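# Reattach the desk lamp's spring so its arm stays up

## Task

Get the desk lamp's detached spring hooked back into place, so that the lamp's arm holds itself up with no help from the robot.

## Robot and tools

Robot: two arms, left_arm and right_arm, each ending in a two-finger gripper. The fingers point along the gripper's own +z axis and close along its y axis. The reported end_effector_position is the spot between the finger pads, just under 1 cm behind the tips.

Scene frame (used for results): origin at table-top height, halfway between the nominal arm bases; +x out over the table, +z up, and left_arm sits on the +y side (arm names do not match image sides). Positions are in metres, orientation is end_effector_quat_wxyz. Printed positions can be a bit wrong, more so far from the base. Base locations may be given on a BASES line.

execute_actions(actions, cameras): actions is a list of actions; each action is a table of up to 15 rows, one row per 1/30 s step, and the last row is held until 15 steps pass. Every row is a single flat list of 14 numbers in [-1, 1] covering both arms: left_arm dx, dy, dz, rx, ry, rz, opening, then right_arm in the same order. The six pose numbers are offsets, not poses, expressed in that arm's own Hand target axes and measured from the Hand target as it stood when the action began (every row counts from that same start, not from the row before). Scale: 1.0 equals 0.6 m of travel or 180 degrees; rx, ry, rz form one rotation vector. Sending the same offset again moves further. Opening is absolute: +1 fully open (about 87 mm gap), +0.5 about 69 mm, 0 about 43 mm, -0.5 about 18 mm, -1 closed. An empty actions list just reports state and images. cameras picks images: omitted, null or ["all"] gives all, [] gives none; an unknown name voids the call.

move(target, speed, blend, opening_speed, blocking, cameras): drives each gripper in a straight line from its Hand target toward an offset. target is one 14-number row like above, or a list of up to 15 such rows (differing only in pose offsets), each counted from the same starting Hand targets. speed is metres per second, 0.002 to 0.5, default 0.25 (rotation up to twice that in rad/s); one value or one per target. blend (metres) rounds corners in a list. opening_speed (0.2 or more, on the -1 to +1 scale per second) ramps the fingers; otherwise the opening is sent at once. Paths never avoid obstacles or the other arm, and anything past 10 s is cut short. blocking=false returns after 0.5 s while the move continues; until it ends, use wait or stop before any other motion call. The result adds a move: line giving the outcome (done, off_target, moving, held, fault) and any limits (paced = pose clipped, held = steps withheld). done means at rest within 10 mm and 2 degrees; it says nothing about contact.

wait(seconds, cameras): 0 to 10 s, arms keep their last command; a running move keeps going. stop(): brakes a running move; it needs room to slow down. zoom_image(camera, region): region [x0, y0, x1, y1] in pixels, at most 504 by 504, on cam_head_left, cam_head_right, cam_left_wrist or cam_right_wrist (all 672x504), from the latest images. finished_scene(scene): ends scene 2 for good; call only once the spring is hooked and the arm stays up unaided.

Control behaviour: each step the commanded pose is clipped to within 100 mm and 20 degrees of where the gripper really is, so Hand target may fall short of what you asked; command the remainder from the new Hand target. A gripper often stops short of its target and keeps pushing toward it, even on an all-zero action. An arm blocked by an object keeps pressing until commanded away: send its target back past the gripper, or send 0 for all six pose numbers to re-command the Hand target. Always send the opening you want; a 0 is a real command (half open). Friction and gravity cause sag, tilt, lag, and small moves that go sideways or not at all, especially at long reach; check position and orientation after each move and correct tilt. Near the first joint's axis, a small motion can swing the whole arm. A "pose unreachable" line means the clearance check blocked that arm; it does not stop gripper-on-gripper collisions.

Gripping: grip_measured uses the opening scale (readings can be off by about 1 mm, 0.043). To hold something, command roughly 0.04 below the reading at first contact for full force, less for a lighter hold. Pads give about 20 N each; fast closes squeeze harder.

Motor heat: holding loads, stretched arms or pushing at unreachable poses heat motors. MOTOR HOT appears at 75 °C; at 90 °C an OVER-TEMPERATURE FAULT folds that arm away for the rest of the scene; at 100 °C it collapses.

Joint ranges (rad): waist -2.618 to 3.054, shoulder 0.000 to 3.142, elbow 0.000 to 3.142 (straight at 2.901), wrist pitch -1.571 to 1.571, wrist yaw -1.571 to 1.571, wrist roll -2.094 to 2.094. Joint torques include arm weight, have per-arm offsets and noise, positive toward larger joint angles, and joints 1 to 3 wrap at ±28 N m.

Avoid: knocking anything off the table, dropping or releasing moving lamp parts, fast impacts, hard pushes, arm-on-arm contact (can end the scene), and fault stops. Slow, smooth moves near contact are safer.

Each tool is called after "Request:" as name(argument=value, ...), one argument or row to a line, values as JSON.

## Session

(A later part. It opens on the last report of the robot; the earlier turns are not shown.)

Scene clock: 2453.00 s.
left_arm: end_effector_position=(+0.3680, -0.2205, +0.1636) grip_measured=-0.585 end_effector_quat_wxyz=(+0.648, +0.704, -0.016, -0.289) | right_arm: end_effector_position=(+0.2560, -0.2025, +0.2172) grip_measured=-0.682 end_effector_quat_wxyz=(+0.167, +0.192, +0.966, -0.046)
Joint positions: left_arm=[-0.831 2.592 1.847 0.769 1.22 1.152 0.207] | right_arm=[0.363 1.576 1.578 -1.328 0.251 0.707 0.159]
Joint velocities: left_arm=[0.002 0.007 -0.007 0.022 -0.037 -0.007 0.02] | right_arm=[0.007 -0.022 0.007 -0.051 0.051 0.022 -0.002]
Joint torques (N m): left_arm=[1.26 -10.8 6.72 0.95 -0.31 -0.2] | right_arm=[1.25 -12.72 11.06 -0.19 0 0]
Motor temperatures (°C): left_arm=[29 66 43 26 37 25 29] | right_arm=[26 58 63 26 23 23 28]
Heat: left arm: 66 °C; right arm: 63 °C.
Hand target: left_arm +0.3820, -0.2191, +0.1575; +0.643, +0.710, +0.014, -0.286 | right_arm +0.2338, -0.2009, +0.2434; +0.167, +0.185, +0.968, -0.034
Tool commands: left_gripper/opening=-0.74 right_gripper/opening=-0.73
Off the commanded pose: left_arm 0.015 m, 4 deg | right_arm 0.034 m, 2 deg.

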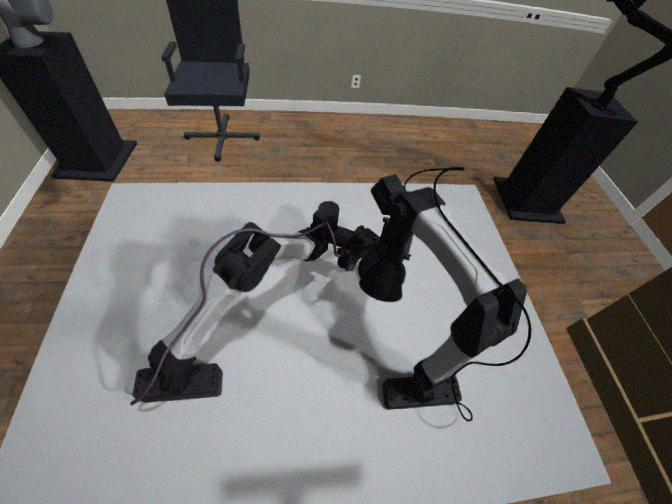

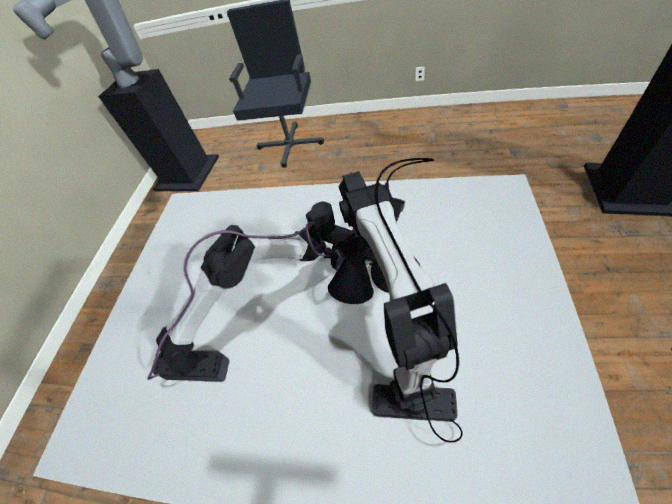

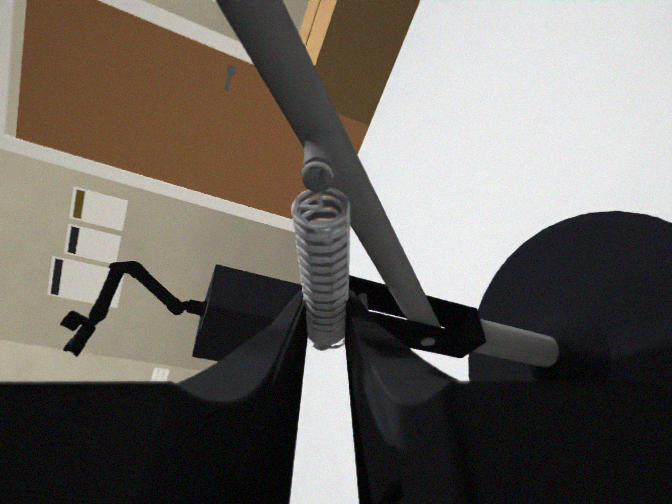

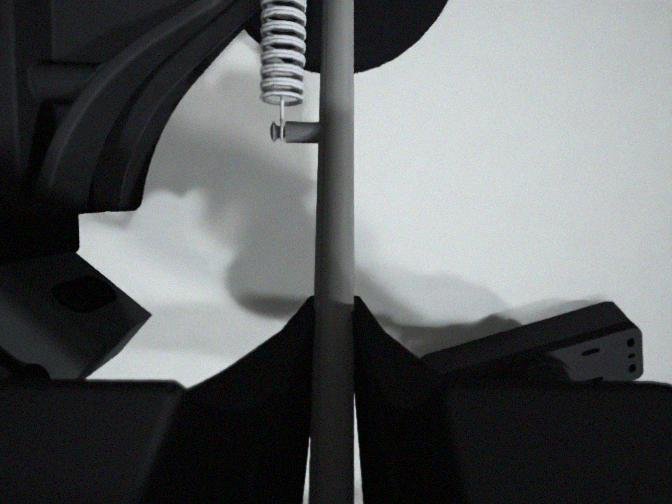

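Request:
move(
  target=[-0.02, 0, 0.0083, 0, 0, 0, -0.74, 0, 0, 0, 0, 0, 0, -0.73],
  speed=0.03,
  cameras=["cam_left_wrist", "cam_right_wrist"],
)

Request:
zoom_image(
  camera="cam_left_wrist",
  region=[285, 285, 365, 365],
)

Scene clock: 2474.03 s.
left_arm: end_effector_position=(+0.3669, -0.2196, +0.1626) grip_measured=-0.585 end_effector_quat_wxyz=(+0.649, +0.704, -0.013, -0.286) | right_arm: end_effector_position=(+0.2551, -0.2028, +0.2171) grip_measured=-0.682 end_effector_quat_wxyz=(+0.165, +0.191, +0.966, -0.047)
Joint positions: left_arm=[-0.833 2.584 1.826 0.778 1.21 1.156 0.207] | right_arm=[0.363 1.576 1.578 -1.332 0.251 0.707 0.159]
Joint velocities: left_arm=[0.002 -0.007 0.002 -0.007 0.051 -0.007 -0.02] | right_arm=[0.012 0.002 -0.017 -0.051 0.007 -0.037 0.012]
Joint torques (N m): left_arm=[-0.06 -12.92 4.25 1.01 -0.35 -0.24] | right_arm=[1.26 -12.72 11.04 -0.16 0 0.01]
Motor temperatures (°C): left_arm=[29 65 44 26 36 25 29] | right_arm=[26 58 64 25 23 23 28]
Heat: left arm: 65 °C; right arm: 64 °C.
Hand target: left_arm +0.3702, -0.2197, +0.1625; +0.643, +0.710, +0.014, -0.286 | right_arm +0.2338, -0.2009, +0.2434; +0.167, +0.185, +0.968, -0.034
Off the commanded pose: left_arm 0.003 m, 3 deg | right_arm 0.034 m, 2 deg.
move: off_target (left_arm, right_arm)
Images, in order (width x height): cam_left_wrist 672x504, cam_right_wrist 672x504.

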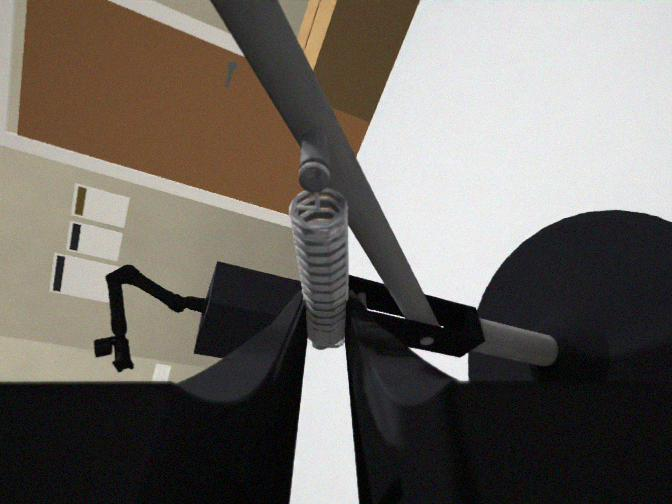

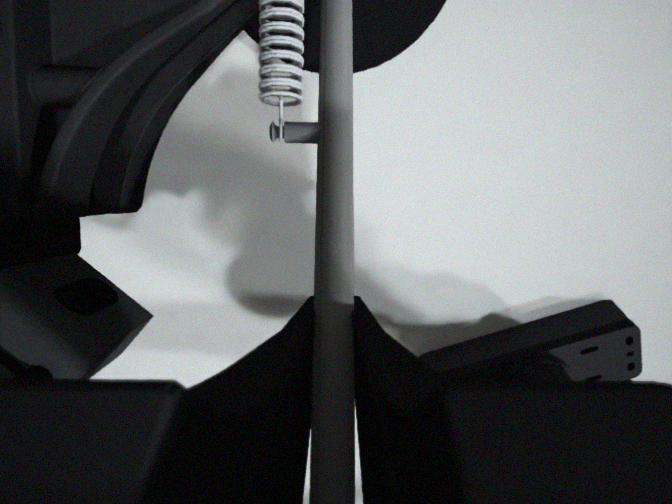

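Scaled by 6.300 from the camera's 672x504 image, which has a finer 960x720 frame.

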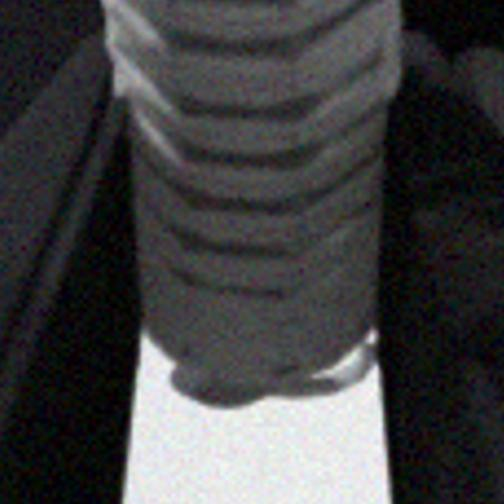

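Request:
move(
  target=[-0.01, 0, 0.003, 0, 0, 0, -0.74, 0, 0, 0, 0, 0, 0, -0.73],
  speed=0.03,
  cameras=["cam_left_wrist", "cam_right_wrist"],
)

Request:
zoom_image(
  camera="cam_left_wrist",
  region=[285, 285, 365, 365],
)

Scene clock: 2487.10 s.
left_arm: end_effector_position=(+0.3654, -0.2192, +0.1632) grip_measured=-0.586 end_effector_quat_wxyz=(+0.651, +0.705, -0.006, -0.281) | right_arm: end_effector_position=(+0.2543, -0.2032, +0.2172) grip_measured=-0.682 end_effector_quat_wxyz=(+0.164, +0.191, +0.967, -0.048)
Joint positions: left_arm=[-0.838 2.566 1.796 0.785 1.186 1.156 0.207] | right_arm=[0.363 1.576 1.578 -1.336 0.251 0.707 0.159]
Joint velocities: left_arm=[-0.002 0.012 0.027 -0.007 0.022 -0.037 -0.008] | right_arm=[-0.002 -0.017 0.002 -0.066 0.066 0.007 0.002]
Joint torques (N m): left_arm=[-0.28 -13.11 4.26 1.04 -0.2 -0.24] | right_arm=[1.25 -12.66 11.07 -0.12 -0.01 0]
Motor temperatures (°C): left_arm=[29 68 43 26 35 25 29] | right_arm=[26 59 64 25 23 23 28]
Heat: left arm: 68 °C; right arm: 64 °C.
Hand target: left_arm +0.3645, -0.2194, +0.1653; +0.643, +0.710, +0.014, -0.286 | right_arm +0.2339, -0.2009, +0.2434; +0.167, +0.185, +0.968, -0.034
Off the commanded pose: left_arm 0.002 m, 3 deg | right_arm 0.033 m, 2 deg.
move: off_target (left_arm, right_arm)
Images, in order (width x height): cam_left_wrist 672x504, cam_right_wrist 672x504.

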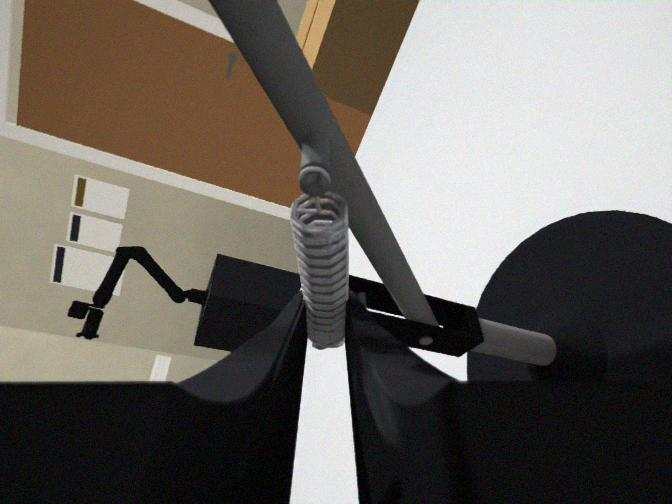

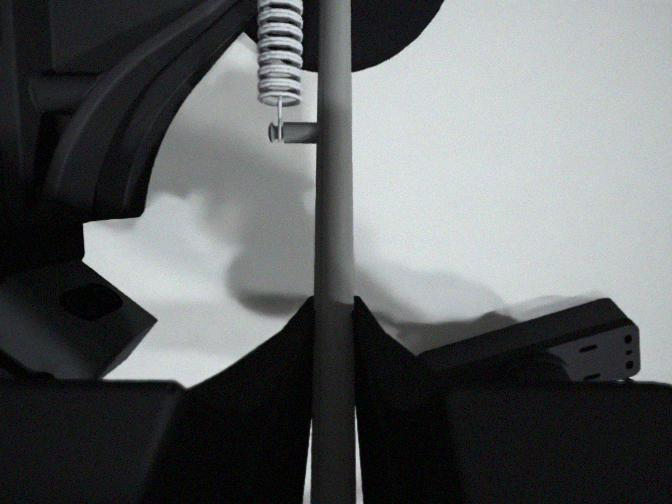

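Scaled by 6.300 from the camera's 672x504 image, which has a finer 960x720 frame.

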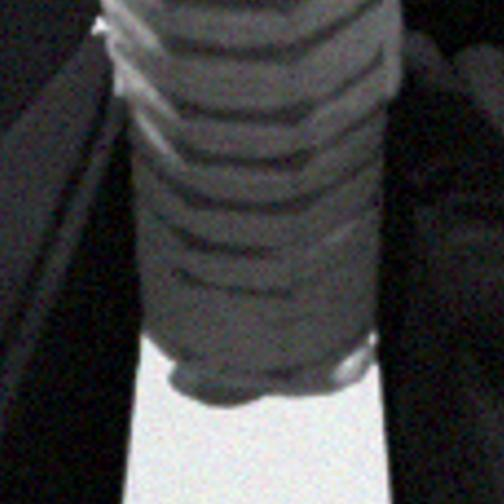

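Request:
execute_actions(
  actions=[],
)

Request:
zoom_image(
  camera="cam_head_left",
  region=[300, 180, 440, 320],
)

Request:
zoom_image(
  camera="cam_head_right",
  region=[290, 160, 430, 320],
)

Scene clock: 2495.00 s.
left_arm: end_effector_position=(+0.3654, -0.2192, +0.1630) grip_measured=-0.586 end_effector_quat_wxyz=(+0.651, +0.705, -0.005, -0.281) | right_arm: end_effector_position=(+0.2543, -0.2032, +0.2172) grip_measured=-0.682 end_effector_quat_wxyz=(+0.164, +0.191, +0.967, -0.048)
Joint positions: left_arm=[-0.838 2.566 1.795 0.785 1.186 1.156 0.207] | right_arm=[0.363 1.576 1.578 -1.336 0.251 0.707 0.159]
Joint velocities: left_arm=[-0.002 -0.002 0.002 -0.11 0.037 -0.051 -0.002] | right_arm=[-0.012 0.012 -0.002 -0.022 -0.022 -0.022 0.009]
Joint torques (N m): left_arm=[-0.28 -13.09 4.29 1.04 -0.2 -0.24] | right_arm=[1.28 -12.67 11.06 -0.13 0 0.01]
Motor temperatures (°C): left_arm=[29 69 43 26 35 25 29] | right_arm=[26 61 64 25 23 23 28]
Heat: left arm: 69 °C; right arm: 64 °C.
Hand target: left_arm +0.3645, -0.2194, +0.1651; +0.643, +0.710, +0.014, -0.286 | right_arm +0.2339, -0.2009, +0.2434; +0.167, +0.185, +0.968, -0.034
Tool commands: left_gripper/opening=-0.74 right_gripper/opening=-0.73
Off the commanded pose: left_arm 0.002 m, 3 deg | right_arm 0.033 m, 2 deg.

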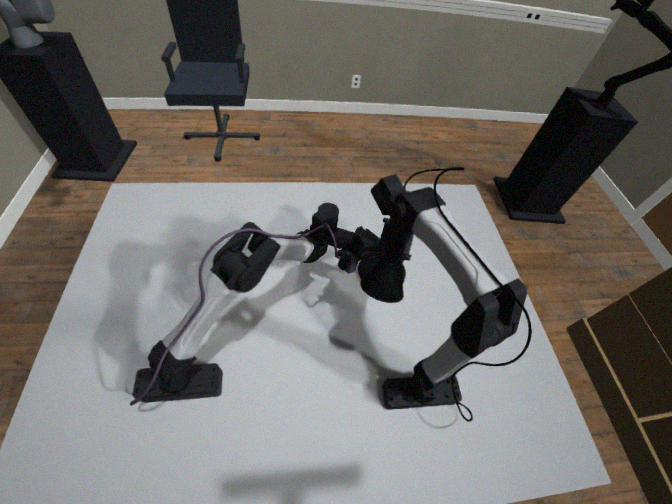

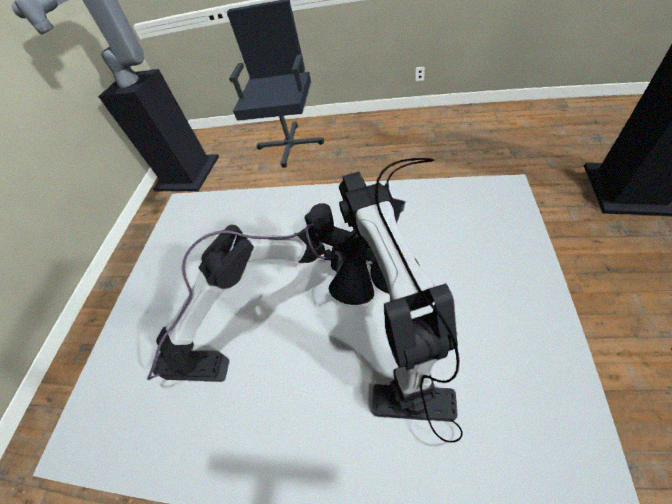

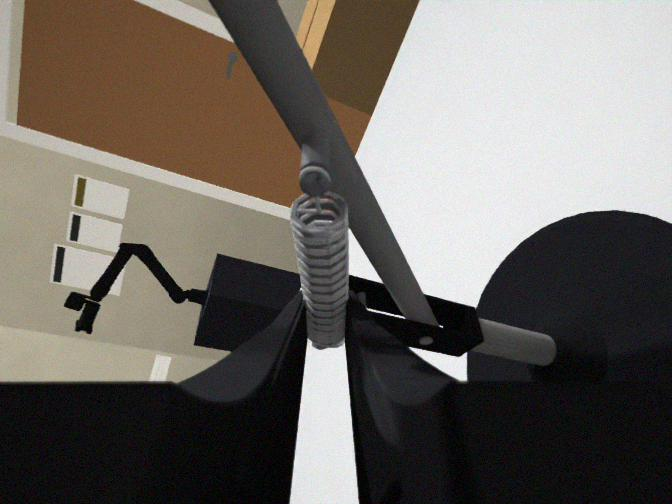

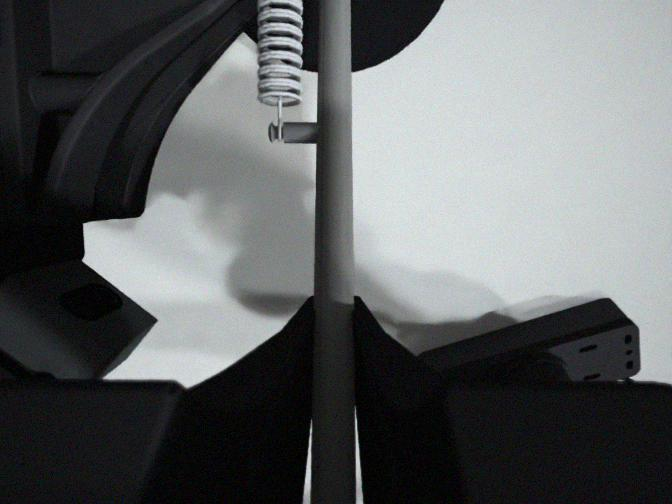

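Scaled by 3.600 from the camera's 672x504 image, which has a finer 960x720 frame.

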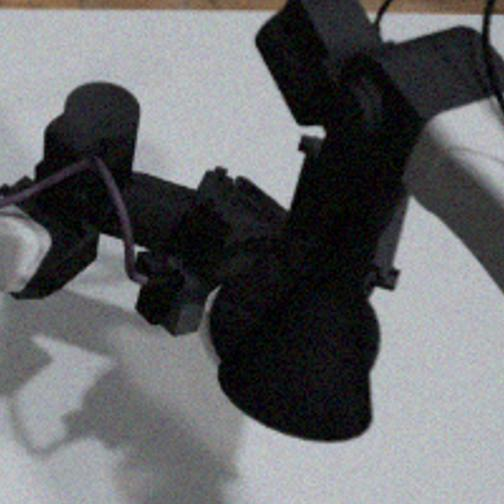

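Scaled by 3.150 from the camera's 672x504 image, which has a finer 960x720 frame.

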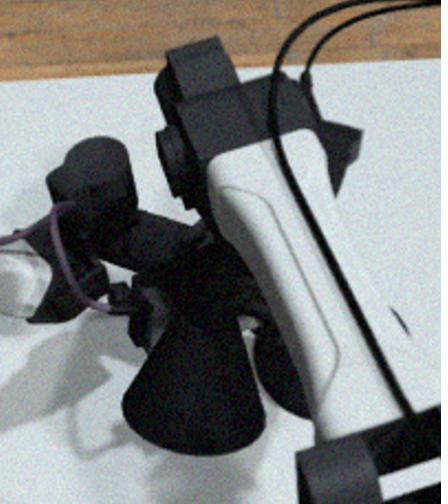

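Request:
move(
  target=[0, 0, 0, 0, 0, 0, -0.74, -0.0083, 0.0045, 0.026, 0, 0, 0, -0.73],
  speed=0.03,
  cameras=["cam_left_wrist", "cam_right_wrist"],
)

Request:
zoom_image(
  camera="cam_left_wrist",
  region=[285, 285, 365, 365],
)

Scene clock: 2517.97 s.
left_arm: end_effector_position=(+0.3654, -0.2192, +0.1630) grip_measured=-0.586 end_effector_quat_wxyz=(+0.651, +0.705, -0.005, -0.281) | right_arm: end_effector_position=(+0.2552, -0.2028, +0.2173) grip_measured=-0.682 end_effector_quat_wxyz=(+0.166, +0.192, +0.966, -0.047)
Joint positions: left_arm=[-0.838 2.566 1.795 0.785 1.186 1.156 0.207] | right_arm=[0.363 1.576 1.578 -1.332 0.251 0.707 0.159]
Joint velocities: left_arm=[0.007 0.017 -0.012 -0.007 -0.007 0.066 -0.005] | right_arm=[-0.012 0.002 -0.012 0.007 -0.095 0.051 0.005]
Joint torques (N m): left_arm=[-0.29 -13.09 4.29 1.04 -0.2 -0.24] | right_arm=[0.01 -10.71 8.01 0.34 -0.04 -0.14]
Motor temperatures (°C): left_arm=[29 71 42 26 34 25 29] | right_arm=[26 63 64 25 23 23 28]
Heat: left arm: 71 °C; right arm: 64 °C.
Hand target: left_arm +0.3645, -0.2194, +0.1651; +0.643, +0.710, +0.014, -0.286 | right_arm +0.2439, -0.2020, +0.2303; +0.167, +0.185, +0.968, -0.034
Off the commanded pose: left_arm 0.002 m, 3 deg | right_arm 0.017 m, 2 deg.
move: off_target (left_arm, right_arm)
Images, in order (width x height): cam_left_wrist 672x504, cam_right_wrist 672x504.

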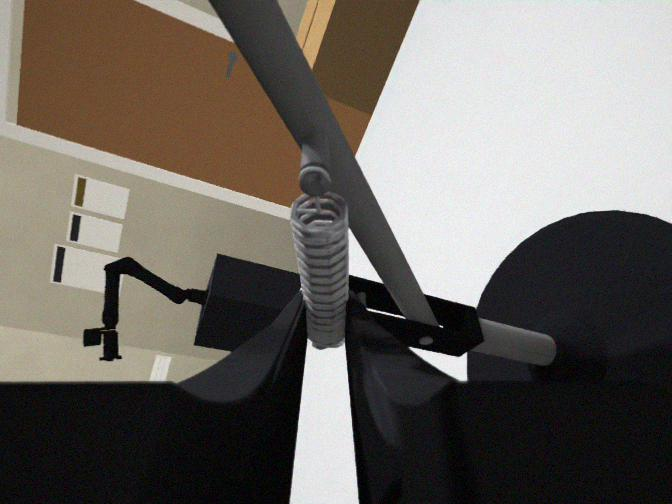

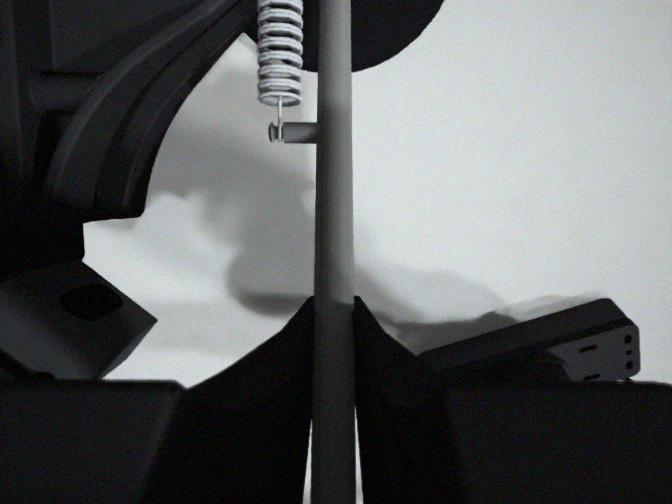

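Scaled by 6.300 from the camera's 672x504 image, which has a finer 960x720 frame.

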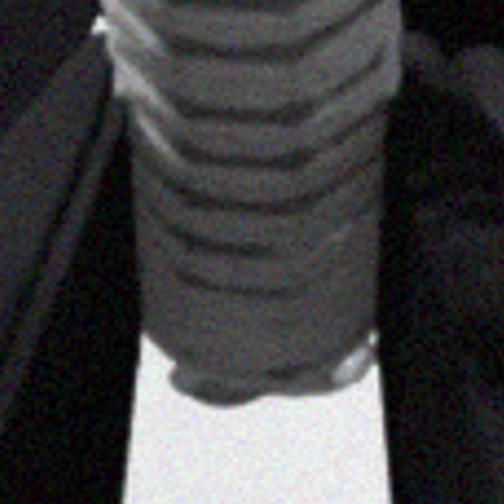

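Request:
zoom_image(
  camera="cam_left_wrist",
  region=[305, 325, 350, 358],
)

Scaled by 11.200 from the camera's 672x504 image, which has a finer 960x720 frame.

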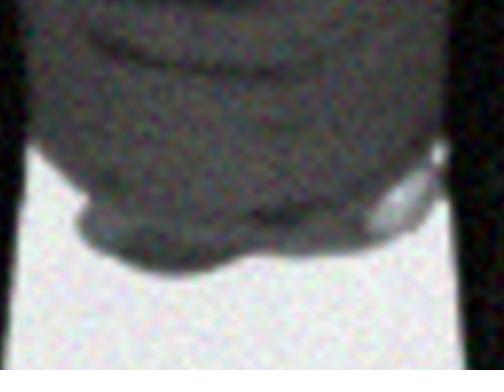

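Request:
move(
  target=[0, 0, 0, 0, 0, 0, -0.3, 0, 0, 0, 0, 0, 0, -0.73],
  opening_speed=0.4,
  speed=0.03,
  cameras=["cam_left_wrist", "cam_right_wrist"],
)

Request:
zoom_image(
  camera="cam_left_wrist",
  region=[265, 265, 385, 385],
)

Scene clock: 2540.63 s.
left_arm: end_effector_position=(+0.3658, -0.2186, +0.1586) grip_measured=-0.300 end_effector_quat_wxyz=(+0.648, +0.707, +0.003, -0.283) | right_arm: end_effector_position=(+0.2552, -0.2028, +0.2173) grip_measured=-0.682 end_effector_quat_wxyz=(+0.166, +0.191, +0.966, -0.047)
Joint positions: left_arm=[-0.838 2.566 1.789 0.775 1.179 1.156 0.35] | right_arm=[0.363 1.576 1.578 -1.332 0.251 0.707 0.159]
Joint velocities: left_arm=[-0.012 -0.002 0.022 -0.022 0.022 -0.051 -0.004] | right_arm=[-0.017 0.002 0.002 0.051 -0.037 -0.022 -0.002]
Joint torques (N m): left_arm=[-0.31 -13.12 4.82 1.14 -0.13 -0.23] | right_arm=[0.01 -10.71 7.98 0.33 -0.05 -0.14]
Motor temperatures (°C): left_arm=[28 72 41 26 34 25 29] | right_arm=[26 61 61 26 23 23 28]
Heat: left arm: 72 °C; right arm: 61 °C.
Hand target: left_arm +0.3645, -0.2194, +0.1651; +0.643, +0.710, +0.014, -0.286 | right_arm +0.2439, -0.2021, +0.2303; +0.167, +0.185, +0.968, -0.034
Off the commanded pose: left_arm 0.007 m, 1 deg | right_arm 0.017 m, 2 deg.
move: off_target (right_arm)
Images, in order (width x height): cam_left_wrist 672x504, cam_right_wrist 672x504.

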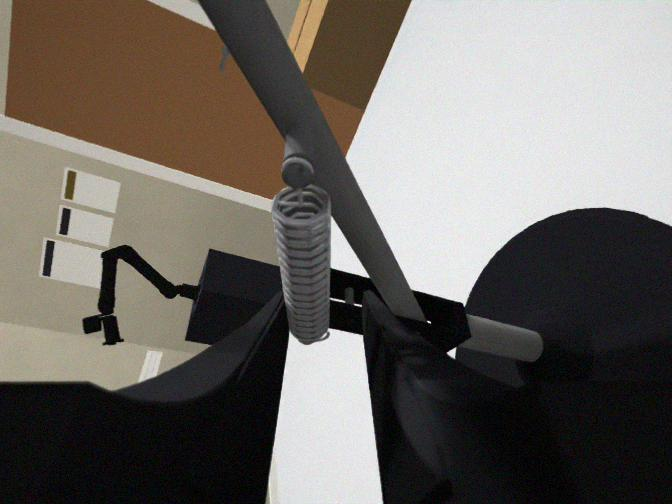

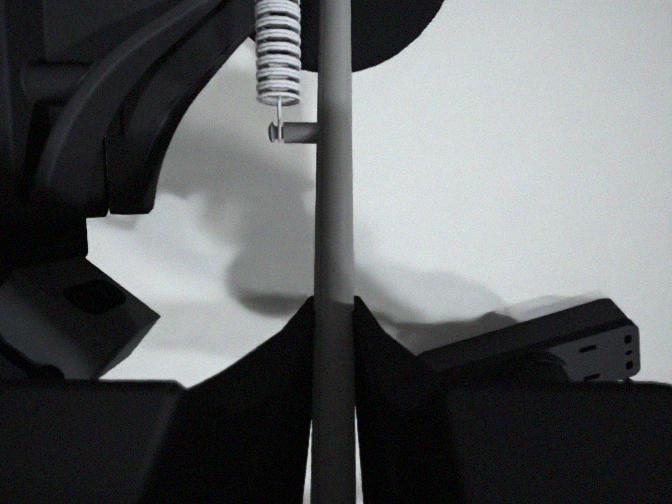

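Scaled by 4.200 from the camera's 672x504 image, which has a finer 960x720 frame.

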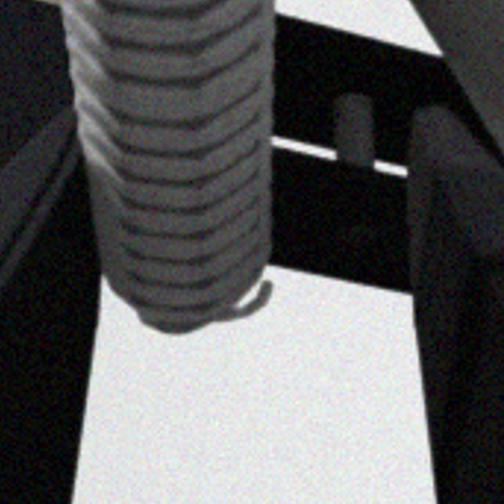

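Request:
move(
  target=[0, 0.008, 0, 0, 0, 0, 0.1, 0, 0, 0, 0, 0, 0, -0.73],
  opening_speed=0.6,
  speed=0.03,
  cameras=["cam_left_wrist", "cam_right_wrist"],
)

Request:
zoom_image(
  camera="cam_left_wrist",
  region=[245, 245, 385, 385],
)

Scene clock: 2547.27 s.
left_arm: end_effector_position=(+0.3661, -0.2180, +0.1493) grip_measured=+0.100 end_effector_quat_wxyz=(+0.635, +0.714, +0.022, -0.294) | right_arm: end_effector_position=(+0.2552, -0.2028, +0.2173) grip_measured=-0.682 end_effector_quat_wxyz=(+0.166, +0.191, +0.966, -0.047)
Joint positions: left_arm=[-0.838 2.566 1.789 0.722 1.173 1.156 0.55] | right_arm=[0.363 1.576 1.578 -1.332 0.251 0.707 0.159]
Joint velocities: left_arm=[0.007 -0.002 0.007 -0.037 -0.037 -0.037 0.006] | right_arm=[0.012 0.022 -0.002 0.007 -0.037 0.037 0.005]
Joint torques (N m): left_arm=[-0.18 -13.44 6 1.47 -0.04 -0.19] | right_arm=[0.01 -10.73 8.01 0.33 -0.04 -0.15]
Motor temperatures (°C): left_arm=[28 74 41 26 33 25 29] | right_arm=[26 61 60 26 23 23 28]
Heat: left arm: 74 °C; right arm: 61 °C.
Hand target: left_arm +0.3664, -0.2202, +0.1695; +0.643, +0.710, +0.014, -0.286 | right_arm +0.2439, -0.2021, +0.2303; +0.167, +0.185, +0.968, -0.034
Off the commanded pose: left_arm 0.020 m, 2 deg | right_arm 0.017 m, 2 deg.
move: off_target (left_arm, right_arm)
Images, in order (width x height): cam_left_wrist 672x504, cam_right_wrist 672x504.

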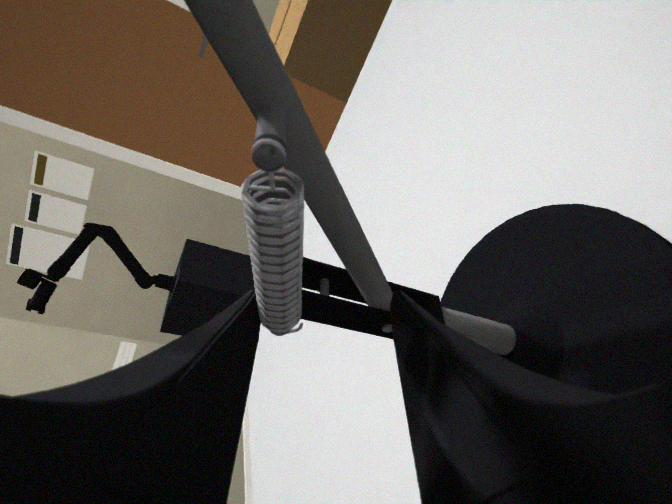

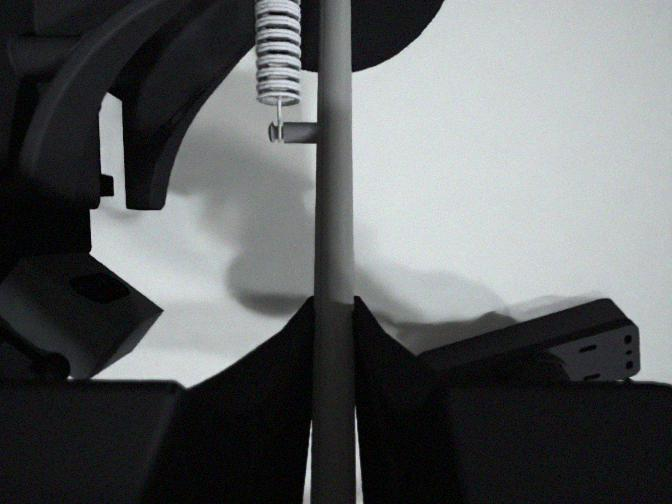

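Scaled by 3.600 from the camera's 672x504 image, which has a finer 960x720 frame.

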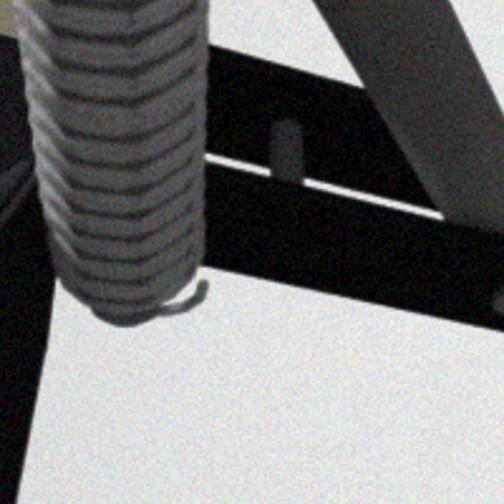

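Request:
zoom_image(
  camera="cam_left_wrist",
  region=[210, 250, 330, 350],
)

Request:
zoom_image(
  camera="cam_right_wrist",
  region=[0, 0, 330, 400],
)

Scaled by 4.200 from the camera's 672x504 image, which has a finer 960x720 frame.

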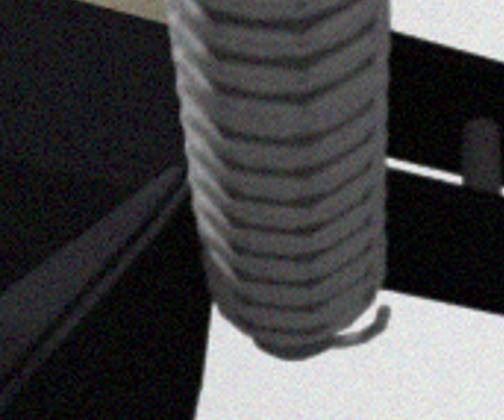

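Scaled by 1.260 from the camera's 672x504 image, which has a finer 960x720 frame.

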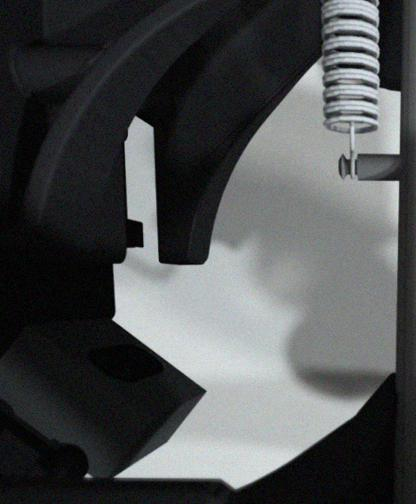

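Request:
move(
  target=[0, 0.02, 0, 0, 0, 0, 0.1, 0, 0, 0, 0, 0, 0, -0.73],
  speed=0.06,
  cameras=["cam_left_wrist"],
)

Request:
zoom_image(
  camera="cam_left_wrist",
  region=[210, 250, 330, 350],
)

Scene clock: 2570.13 s.
left_arm: end_effector_position=(+0.3672, -0.2190, +0.1483) grip_measured=+0.100 end_effector_quat_wxyz=(+0.628, +0.717, +0.031, -0.300) | right_arm: end_effector_position=(+0.2552, -0.2028, +0.2173) grip_measured=-0.682 end_effector_quat_wxyz=(+0.166, +0.191, +0.966, -0.047)
Joint positions: left_arm=[-0.838 2.566 1.805 0.68 1.172 1.156 0.55] | right_arm=[0.363 1.576 1.578 -1.332 0.251 0.707 0.159]
Joint velocities: left_arm=[-0.012 0.012 -0.027 -0.022 -0.081 -0.007 0.009] | right_arm=[0.007 -0.012 -0.007 -0.007 -0.007 0.007 0.005]
Joint torques (N m): left_arm=[0.14 -13.96 7.62 1.5 0.02 -0.2] | right_arm=[-0.02 -10.74 8.02 0.33 -0.05 -0.14]
Motor temperatures (°C): left_arm=[28 83 42 27 33 25 29] | right_arm=[26 60 58 26 23 23 28]
Heat: left arm: 83 °C; right arm: 60 °C. Fold the left arm in close to its base, or ease its load, before you think long.
Hand target: left_arm +0.3710, -0.2223, +0.1804; +0.643, +0.710, +0.014, -0.286 | right_arm +0.2439, -0.2021, +0.2303; +0.167, +0.185, +0.968, -0.034
Off the commanded pose: left_arm 0.032 m, 3 deg | right_arm 0.017 m, 2 deg.
MOTOR HOT: joint 2 (shoulder) of the left arm reports 83 °C; the controller's stop level is 90 °C. To cool a motor, set the load down, stop pushing, or move to a pose that needs little force.
move: off_target (left_arm, right_arm)
Images, in order (width x height): cam_left_wrist 672x504.

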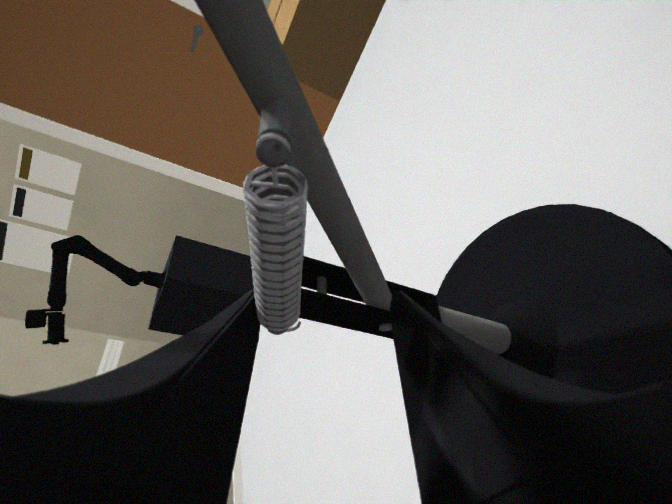

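Scaled by 4.200 from the camera's 672x504 image, which has a finer 960x720 frame.

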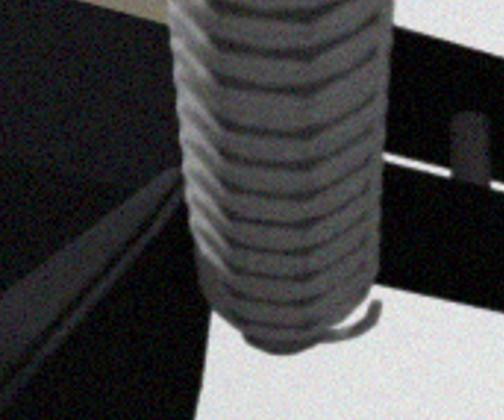

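Request:
move(
  target=[
    [0.008, -0.037, 0, 0, 0, 0, 0.1, 0, 0, 0, 0, 0, 0, -0.73],
    [0.008, -0.037, -0.2, 0, 0, 0, 0.1, 0, 0, 0, 0, 0, 0, -0.73],
  ],
  speed=0.08,
  blend=[0.004, 0],
  cameras=["cam_left_wrist", "cam_right_wrist"],
)

Scene clock: 2602.00 s.
left_arm: end_effector_position=(+0.2812, +0.3449, +0.1896) grip_measured=+0.100 end_effector_quat_wxyz=(+0.710, +0.000, +0.704, +0.006) | right_arm: end_effector_position=(+0.2552, -0.2028, +0.2173) grip_measured=-0.682 end_effector_quat_wxyz=(+0.166, +0.191, +0.966, -0.047)
Joint positions: left_arm=[0.007 0.036 0.03 0.014 0.035 0.008 0.55] | right_arm=[0.363 1.576 1.578 -1.332 0.251 0.707 0.159]
Joint velocities: left_arm=[0.061 -0.071 -0.081 -0.139 -0.095 -0.066 -0.004] | right_arm=[-0.022 0.007 0.007 -0.022 -0.051 0.007 -0.012]
Joint torques (N m): left_arm=[0.55 1.05 6.58 2.05 -0.07 -0.17] | right_arm=[-0.03 -10.74 7.72 0.36 -0.04 -0.15]
Motor temperatures (°C): left_arm=[28 86 45 29 32 25 28] | right_arm=[26 59 57 26 23 23 28]
Heat: left arm: 86 °C; right arm: 59 °C.
Hand target: left_arm +0.2807, +0.3502, +0.1889; +0.710, -0.019, +0.704, +0.010 | right_arm +0.2441, -0.2022, +0.2296; +0.167, +0.185, +0.968, -0.034
Tool commands: left_gripper/opening=+0.1 right_gripper/opening=-0.73
Off the commanded pose: right_arm 0.017 m, 2 deg.
OVER-TEMPERATURE FAULT: ARM FOLDED TO REST. Before this call, joint 2 (shoulder) of the left arm reached 90 °C. The left arm's motors are now idle, so it may still sink, and the gripper idles too, so what it holds may stay or slip. The left arm ran none of this call's commands. In this call fault stops used 8 of the actions that the scene allows. The stop is over, but the left arm and its gripper will run no more commands in this scene. This fault puts only its own arm into a fault stop.
MOTOR HOT: still on. Joint 2 (shoulder) of the left arm reports 86 °C.
move: fault (left_arm), off_target (right_arm); path passed 0 of 2 targets
Images, in order (width x height): cam_left_wrist 672x504, cam_right_wrist 672x504.

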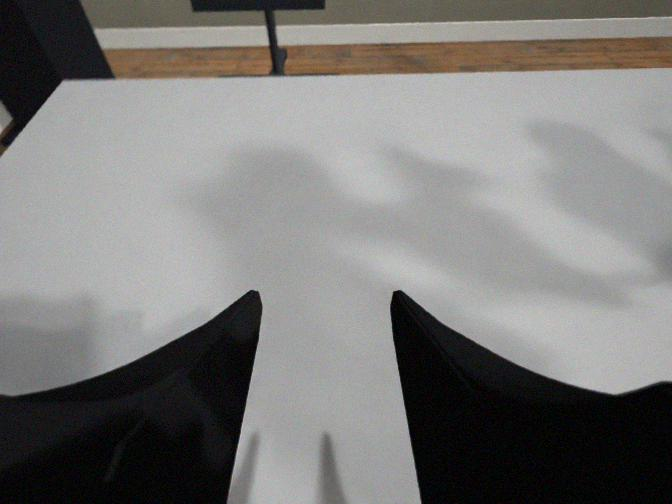

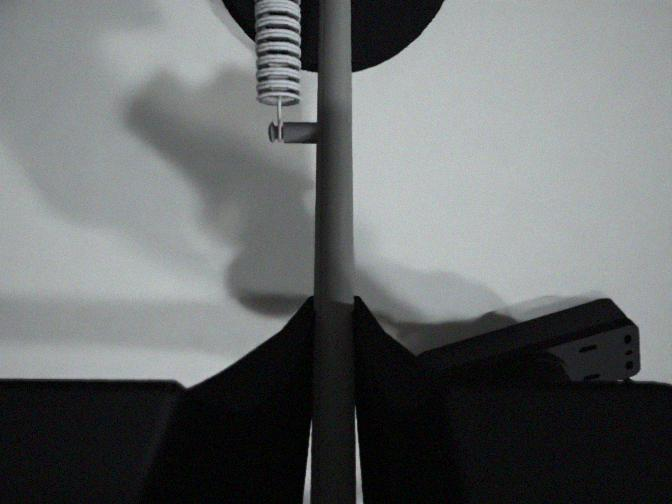

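Request:
execute_actions(
  actions=[],
)

Request:
zoom_image(
  camera="cam_head_left",
  region=[300, 180, 440, 320],
)

Request:
zoom_image(
  camera="cam_head_right",
  region=[290, 180, 430, 320],
)

Request:
zoom_image(
  camera="cam_right_wrist",
  region=[220, 0, 380, 160],
)

Scene clock: 2609.73 s.
left_arm: end_effector_position=(+0.2655, +0.3446, +0.1287) grip_measured=+0.100 end_effector_quat_wxyz=(+0.626, -0.004, +0.780, +0.004) | right_arm: end_effector_position=(+0.2552, -0.2028, +0.2173) grip_measured=-0.682 end_effector_quat_wxyz=(+0.166, +0.191, +0.966, -0.047)
Joint positions: left_arm=[0.008 0.011 0.01 -0.217 0.034 0.008 0.55] | right_arm=[0.363 1.576 1.578 -1.332 0.251 0.707 0.159]
Joint velocities: left_arm=[-0.002 -0.002 -0.007 0.007 -0.007 -0.051 0.001] | right_arm=[-0.002 0.002 -0.002 -0.022 -0.007 0.022 0.002]
Joint torques (N m): left_arm=[0.14 -0.28 0.09 0.05 -0.01 -0.1] | right_arm=[-0.05 -10.74 7.71 0.36 -0.05 -0.15]
Motor temperatures (°C): left_arm=[28 79 43 28 32 25 28] | right_arm=[26 59 57 26 23 23 28]
Heat: left arm: 79 °C; right arm: 59 °C.
Hand target: left_arm +0.2655, +0.3446, +0.1287; +0.626, -0.004, +0.780, +0.004 | right_arm +0.2441, -0.2022, +0.2296; +0.167, +0.185, +0.968, -0.034
Tool commands: left_gripper/opening=+0.099883 right_gripper/opening=-0.73
Off the commanded pose: right_arm 0.017 m, 2 deg.
OVER-TEMPERATURE FAULT: ARM FOLDED TO REST. As an earlier result told, the left arm's stop is over, but it will run no more commands in this scene.
MOTOR HOT: still on. Joint 2 (shoulder) of the left arm reports 79 °C.

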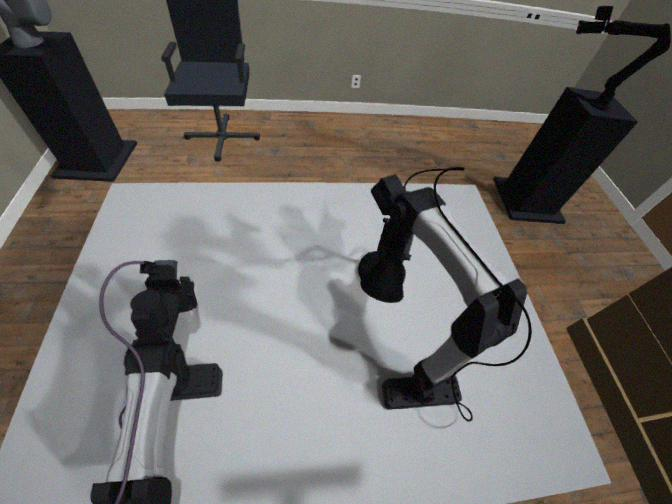

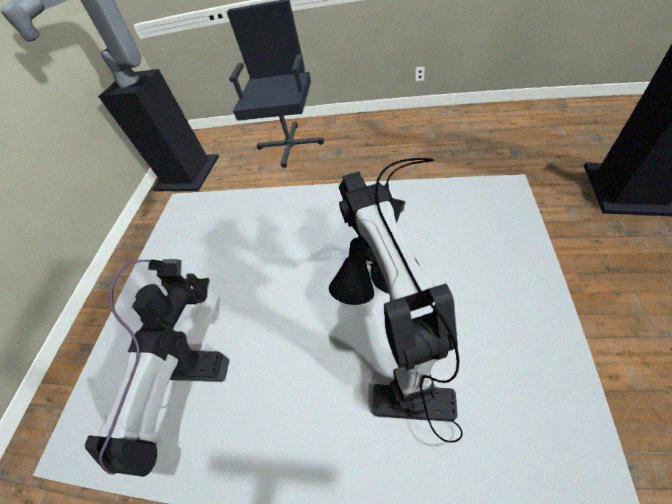

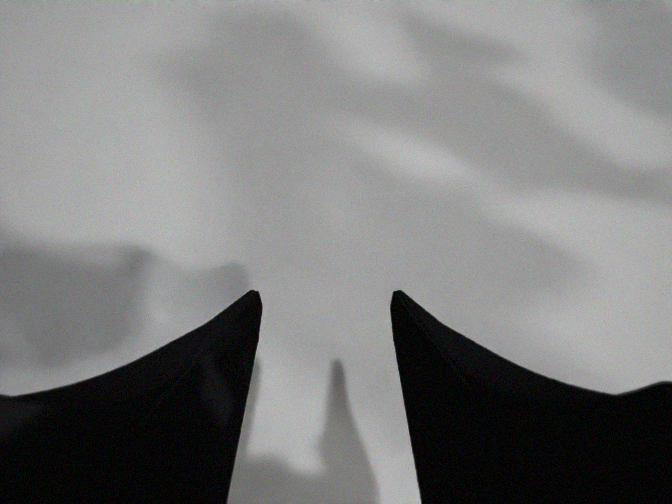

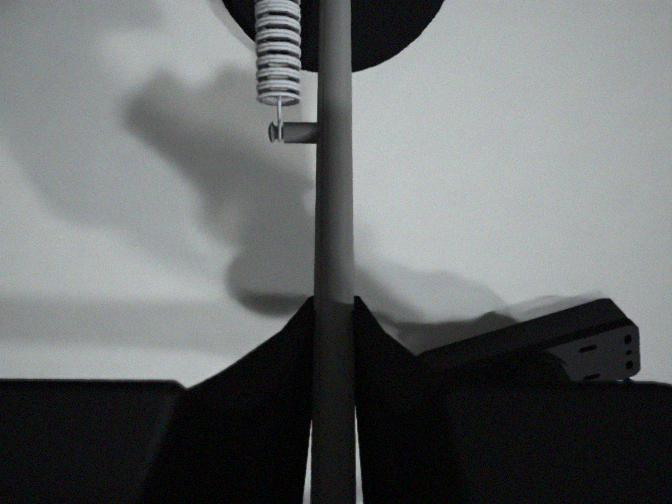

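Scaled by 3.600 from the camera's 672x504 image, which has a finer 960x720 frame.

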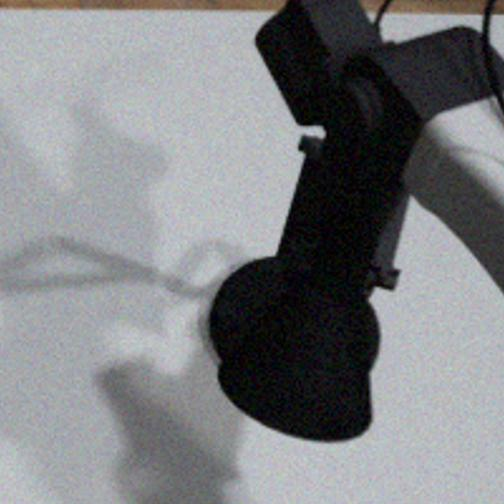

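Scaled by 3.600 from the camera's 672x504 image, which has a finer 960x720 frame.

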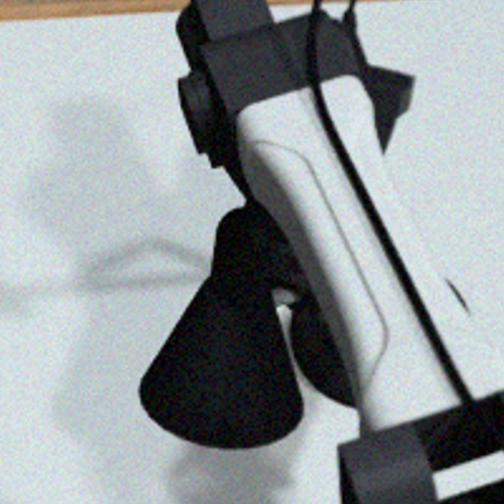

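Scaled by 3.150 from the camera's 672x504 image, which has a finer 960x720 frame.

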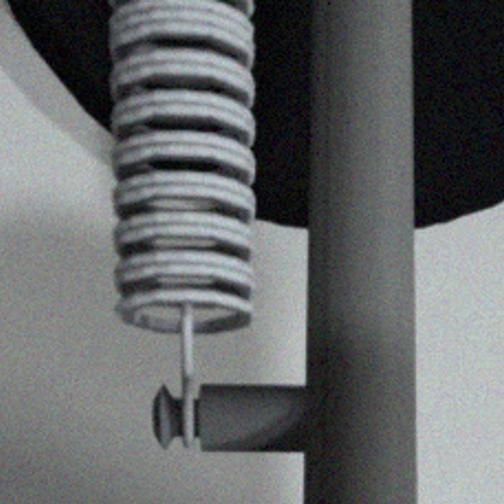

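Request:
move(
  target=[0, 0, 0, 0, 0, 0, 0.1, -0.0097, 0.0058, 0.0253, 0, 0, 0, -0.73],
  speed=0.03,
  cameras=["cam_head_left", "cam_right_wrist"],
)

Request:
zoom_image(
  camera="cam_right_wrist",
  region=[220, 0, 380, 160],
)

Scene clock: 2619.67 s.
left_arm: end_effector_position=(+0.2655, +0.3446, +0.1287) grip_measured=+0.100 end_effector_quat_wxyz=(+0.626, -0.004, +0.780, +0.004) | right_arm: end_effector_position=(+0.2551, -0.2030, +0.2156) grip_measured=-0.682 end_effector_quat_wxyz=(+0.162, +0.188, +0.968, -0.043)
Joint positions: left_arm=[0.008 0.011 0.01 -0.217 0.034 0.008 0.55] | right_arm=[0.356 1.576 1.572 -1.326 0.238 0.693 0.159]
Joint velocities: left_arm=[-0.002 0.002 -0.012 0.051 -0.051 -0.007 -0.009] | right_arm=[-0.012 -0.007 0.002 0.022 -0.022 -0.037 -0.022]
Joint torques (N m): left_arm=[0.13 -0.27 0.08 0.05 0 -0.1] | right_arm=[-0.76 -8.18 5.85 0.83 0.08 -0.17]
Motor temperatures (°C): left_arm=[28 73 42 27 32 25 28] | right_arm=[26 59 56 26 23 23 28]
Heat: left arm: 73 °C; right arm: 59 °C.
Hand target: left_arm +0.2655, +0.3446, +0.1287; +0.626, -0.004, +0.780, +0.004 | right_arm +0.2551, -0.2030, +0.2172; +0.167, +0.185, +0.968, -0.034
Tool commands: left_gripper/opening=+0.099883 right_gripper/opening=-0.73
Off the commanded pose: right_arm 0.002 m, 1 deg.
OVER-TEMPERATURE FAULT: ARM FOLDED TO REST. As an earlier result told, the left arm's stop is over, but it will run no more commands in this scene. The left arm ran none of this call's commands.
MOTOR HOT: still on. Joint 2 (shoulder) of the left arm reports 73 °C.
move: fault (left_arm)
Images, in order (width x height): cam_head_left 672x504, cam_right_wrist 672x504.

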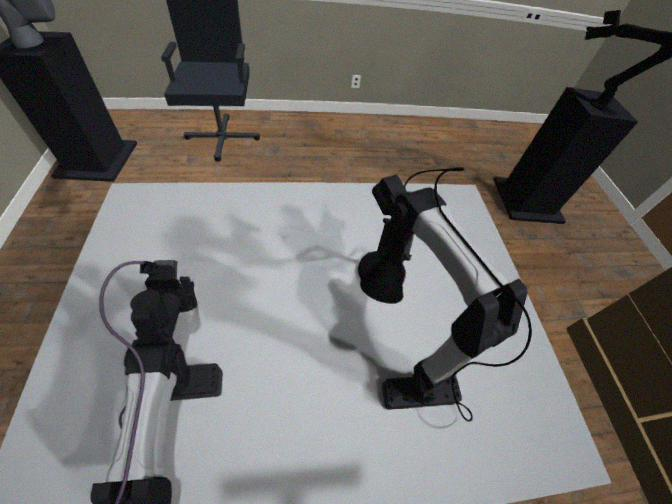

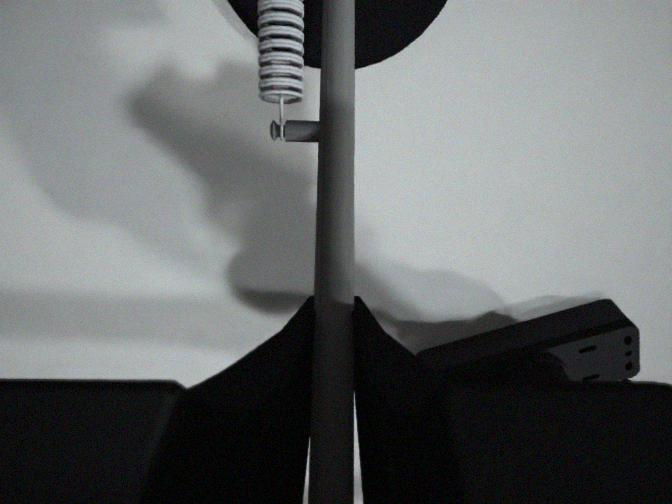

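Scaled by 3.150 from the camera's 672x504 image, which has a finer 960x720 frame.

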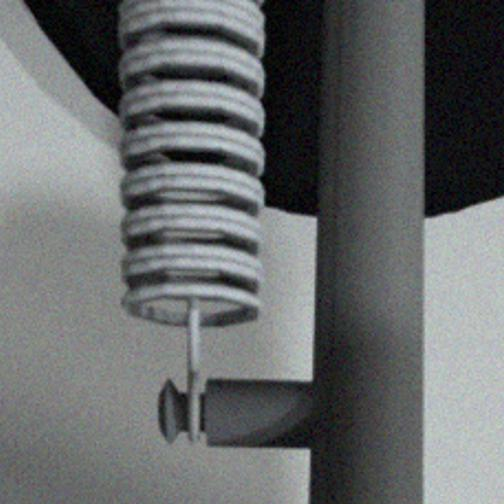

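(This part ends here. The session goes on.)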